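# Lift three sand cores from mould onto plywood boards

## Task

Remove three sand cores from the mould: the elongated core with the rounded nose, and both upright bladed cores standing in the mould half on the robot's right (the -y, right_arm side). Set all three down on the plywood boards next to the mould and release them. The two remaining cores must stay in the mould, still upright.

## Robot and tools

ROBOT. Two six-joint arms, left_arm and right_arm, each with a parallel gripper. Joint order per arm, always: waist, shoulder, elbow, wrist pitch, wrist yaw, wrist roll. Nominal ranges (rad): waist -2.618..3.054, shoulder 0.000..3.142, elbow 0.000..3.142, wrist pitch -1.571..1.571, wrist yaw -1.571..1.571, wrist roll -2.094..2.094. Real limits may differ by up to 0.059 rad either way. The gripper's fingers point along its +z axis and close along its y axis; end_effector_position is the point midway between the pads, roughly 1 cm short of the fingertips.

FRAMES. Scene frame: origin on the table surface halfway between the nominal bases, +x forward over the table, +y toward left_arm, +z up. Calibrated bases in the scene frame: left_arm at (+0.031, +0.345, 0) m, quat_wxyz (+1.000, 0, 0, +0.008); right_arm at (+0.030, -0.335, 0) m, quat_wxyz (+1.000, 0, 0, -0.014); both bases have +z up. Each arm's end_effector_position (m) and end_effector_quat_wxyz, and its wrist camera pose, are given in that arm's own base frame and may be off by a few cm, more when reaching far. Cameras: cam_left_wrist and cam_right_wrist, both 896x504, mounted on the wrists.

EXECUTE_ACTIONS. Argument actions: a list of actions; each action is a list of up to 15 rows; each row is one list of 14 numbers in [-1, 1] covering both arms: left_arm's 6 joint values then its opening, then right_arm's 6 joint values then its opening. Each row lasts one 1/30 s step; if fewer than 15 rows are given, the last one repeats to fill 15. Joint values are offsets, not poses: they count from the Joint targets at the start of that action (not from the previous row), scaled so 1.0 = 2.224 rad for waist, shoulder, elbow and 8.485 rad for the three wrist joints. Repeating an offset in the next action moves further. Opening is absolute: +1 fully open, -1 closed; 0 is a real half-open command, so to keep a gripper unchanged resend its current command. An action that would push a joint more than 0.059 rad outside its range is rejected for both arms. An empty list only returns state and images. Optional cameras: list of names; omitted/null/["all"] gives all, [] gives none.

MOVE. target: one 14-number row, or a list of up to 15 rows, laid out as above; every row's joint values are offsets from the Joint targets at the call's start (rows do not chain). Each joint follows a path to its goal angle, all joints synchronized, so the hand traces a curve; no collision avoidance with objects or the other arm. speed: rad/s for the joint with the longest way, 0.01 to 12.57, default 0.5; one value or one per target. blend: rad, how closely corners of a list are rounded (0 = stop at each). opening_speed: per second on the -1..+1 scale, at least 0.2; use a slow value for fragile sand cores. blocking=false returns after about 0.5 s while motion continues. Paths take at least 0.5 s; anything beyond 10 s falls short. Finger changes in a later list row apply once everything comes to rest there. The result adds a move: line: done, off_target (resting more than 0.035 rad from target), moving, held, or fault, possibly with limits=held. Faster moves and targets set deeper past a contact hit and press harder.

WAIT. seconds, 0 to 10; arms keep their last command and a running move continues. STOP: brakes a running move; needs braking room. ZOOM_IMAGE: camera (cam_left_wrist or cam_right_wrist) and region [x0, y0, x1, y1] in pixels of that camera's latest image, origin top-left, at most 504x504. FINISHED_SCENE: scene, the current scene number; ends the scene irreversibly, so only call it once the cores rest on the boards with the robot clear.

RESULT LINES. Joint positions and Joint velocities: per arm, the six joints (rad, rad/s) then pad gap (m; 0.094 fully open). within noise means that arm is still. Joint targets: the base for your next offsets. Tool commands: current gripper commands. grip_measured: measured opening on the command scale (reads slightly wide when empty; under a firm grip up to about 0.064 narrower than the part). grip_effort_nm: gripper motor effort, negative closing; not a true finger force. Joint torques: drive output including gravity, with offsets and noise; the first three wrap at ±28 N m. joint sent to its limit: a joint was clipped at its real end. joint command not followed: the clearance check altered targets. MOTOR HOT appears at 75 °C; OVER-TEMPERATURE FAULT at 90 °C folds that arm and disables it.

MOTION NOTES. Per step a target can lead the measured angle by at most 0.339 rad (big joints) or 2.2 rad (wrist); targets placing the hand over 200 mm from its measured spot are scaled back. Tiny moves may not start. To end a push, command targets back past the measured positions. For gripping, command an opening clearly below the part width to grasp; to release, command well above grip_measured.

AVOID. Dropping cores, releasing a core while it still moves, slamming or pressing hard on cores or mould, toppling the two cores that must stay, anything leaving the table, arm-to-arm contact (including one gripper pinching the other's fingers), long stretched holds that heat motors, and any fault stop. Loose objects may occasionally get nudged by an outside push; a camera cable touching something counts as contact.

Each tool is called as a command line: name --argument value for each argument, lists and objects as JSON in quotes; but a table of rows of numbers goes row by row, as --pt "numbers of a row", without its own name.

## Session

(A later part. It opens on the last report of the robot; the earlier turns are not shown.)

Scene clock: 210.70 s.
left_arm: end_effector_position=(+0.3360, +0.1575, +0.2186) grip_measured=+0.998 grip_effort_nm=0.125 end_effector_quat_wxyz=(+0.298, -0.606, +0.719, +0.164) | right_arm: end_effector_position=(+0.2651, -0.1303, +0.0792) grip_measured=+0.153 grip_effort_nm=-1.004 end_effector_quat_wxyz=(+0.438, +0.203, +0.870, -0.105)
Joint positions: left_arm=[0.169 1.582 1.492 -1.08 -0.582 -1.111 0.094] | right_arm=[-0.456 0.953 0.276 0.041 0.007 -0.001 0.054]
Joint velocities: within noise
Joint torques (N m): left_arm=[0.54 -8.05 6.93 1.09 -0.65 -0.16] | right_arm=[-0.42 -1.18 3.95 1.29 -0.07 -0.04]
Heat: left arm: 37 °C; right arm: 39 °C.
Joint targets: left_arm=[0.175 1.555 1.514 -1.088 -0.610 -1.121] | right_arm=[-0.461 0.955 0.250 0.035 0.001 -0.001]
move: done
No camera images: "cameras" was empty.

move --target '[0,0,0,0,0,0,1,0,0,0,0,0,0,0.4]' --opening_speed 0.25 --cameras '["cam_right_wrist"]'

Scene clock: 215.37 s.
left_arm: end_effector_position=(+0.3360, +0.1575, +0.2186) grip_measured=+0.998 grip_effort_nm=0.125 end_effector_quat_wxyz=(+0.298, -0.606, +0.719, +0.164) | right_arm: end_effector_position=(+0.2601, -0.1277, +0.0704) grip_measured=+0.397 grip_effort_nm=0.178 end_effector_quat_wxyz=(+0.427, +0.204, +0.875, -0.102)
Joint positions: left_arm=[0.169 1.582 1.492 -1.08 -0.582 -1.111 0.094] | right_arm=[-0.456 0.953 0.259 0.032 0.007 -0.001 0.066]
Joint velocities: within noise
Joint torques (N m): left_arm=[0.57 -8.03 6.97 1.07 -0.62 -0.2] | right_arm=[-0.4 -1.1 5.14 1.36 -0.06 -0.03]
Heat: left arm: 37 °C; right arm: 39 °C.
Joint targets: left_arm=[0.175 1.555 1.514 -1.088 -0.610 -1.121] | right_arm=[-0.461 0.955 0.250 0.035 0.001 -0.001]
move: done
Images, in order (width x height): cam_right_wrist 896x504.

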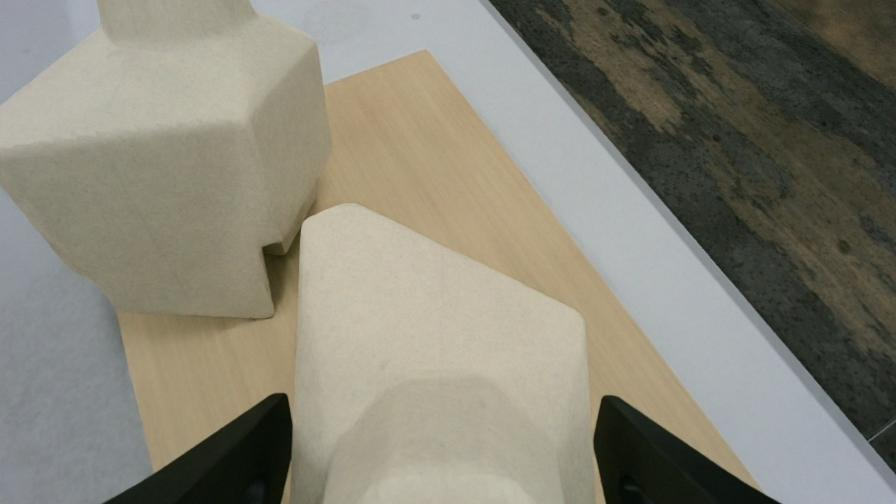

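move --pt "0 0 0 0 0 0 1 0 0 0 0 0 0 0.85" --pt "0 0 0 0 0 0 1 0 -0.054 0.09 -0.0377 0 0 0.85" --speed 0.4 --opening_speed 0.6 --cameras '["cam_right_wrist"]'

Scene clock: 224.17 s.
left_arm: end_effector_position=(+0.3360, +0.1575, +0.2186) grip_measured=+0.998 grip_effort_nm=0.125 end_effector_quat_wxyz=(+0.298, -0.606, +0.719, +0.164) | right_arm: end_effector_position=(+0.2528, -0.1241, +0.1077) grip_measured=+0.847 grip_effort_nm=0.178 end_effector_quat_wxyz=(+0.406, +0.206, +0.885, -0.098)
Joint positions: left_arm=[0.169 1.582 1.492 -1.08 -0.582 -1.111 0.094] | right_arm=[-0.456 0.847 0.419 -0.281 0.007 -0.001 0.087]
Joint velocities: within noise
Joint torques (N m): left_arm=[0.55 -7.97 6.91 1.1 -0.65 -0.17] | right_arm=[-0.4 -1.84 8.61 1.29 -0.07 -0.03]
Heat: left arm: 37 °C; right arm: 38 °C.
Joint targets: left_arm=[0.175 1.555 1.514 -1.088 -0.610 -1.121] | right_arm=[-0.461 0.835 0.450 -0.284 0.001 -0.001]
move: done
Images, in order (width x height): cam_right_wrist 896x504.

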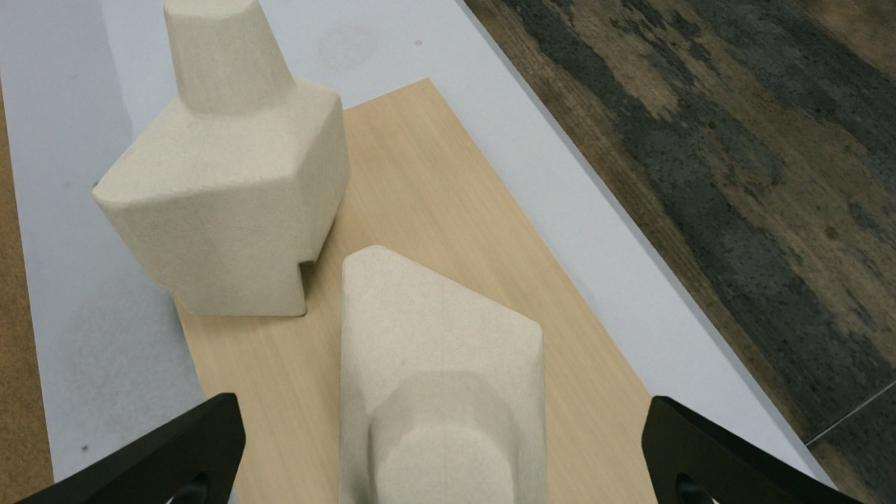

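Raising further to clear both cores and check the result.

move --target '[0,0,0,0,0,0,1,0,-0.05,0.2,-0.055,0,0,0.85]' --speed 0.6 --cameras '["cam_right_wrist"]'

Scene clock: 227.77 s.
left_arm: end_effector_position=(+0.3360, +0.1575, +0.2186) grip_measured=+0.998 grip_effort_nm=0.120 end_effector_quat_wxyz=(+0.298, -0.606, +0.719, +0.164) | right_arm: end_effector_position=(+0.2351, -0.1155, +0.2478) grip_measured=+0.847 grip_effort_nm=0.178 end_effector_quat_wxyz=(+0.453, +0.201, +0.862, -0.109)
Joint positions: left_arm=[0.169 1.582 1.492 -1.08 -0.582 -1.111 0.094] | right_arm=[-0.456 0.728 0.87 -0.743 0.007 -0.001 0.087]
Joint velocities: within noise
Joint torques (N m): left_arm=[0.53 -8.09 6.91 1.1 -0.66 -0.18] | right_arm=[-0.42 -0.25 7.83 1.32 -0.08 -0.03]
Heat: left arm: 37 °C; right arm: 38 °C.
Joint targets: left_arm=[0.175 1.555 1.514 -1.088 -0.610 -1.121] | right_arm=[-0.461 0.724 0.895 -0.751 0.001 -0.001]
move: done
Images, in order (width x height): cam_right_wrist 896x504.

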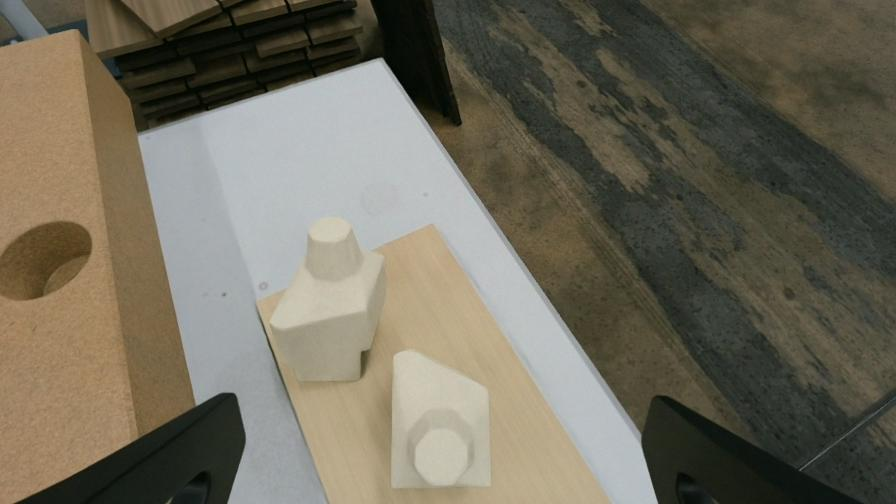

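Both bladed cores rest on the right board, and the long core is on the left board.

finished_scene --scene 2

The scene is finished: the task was done.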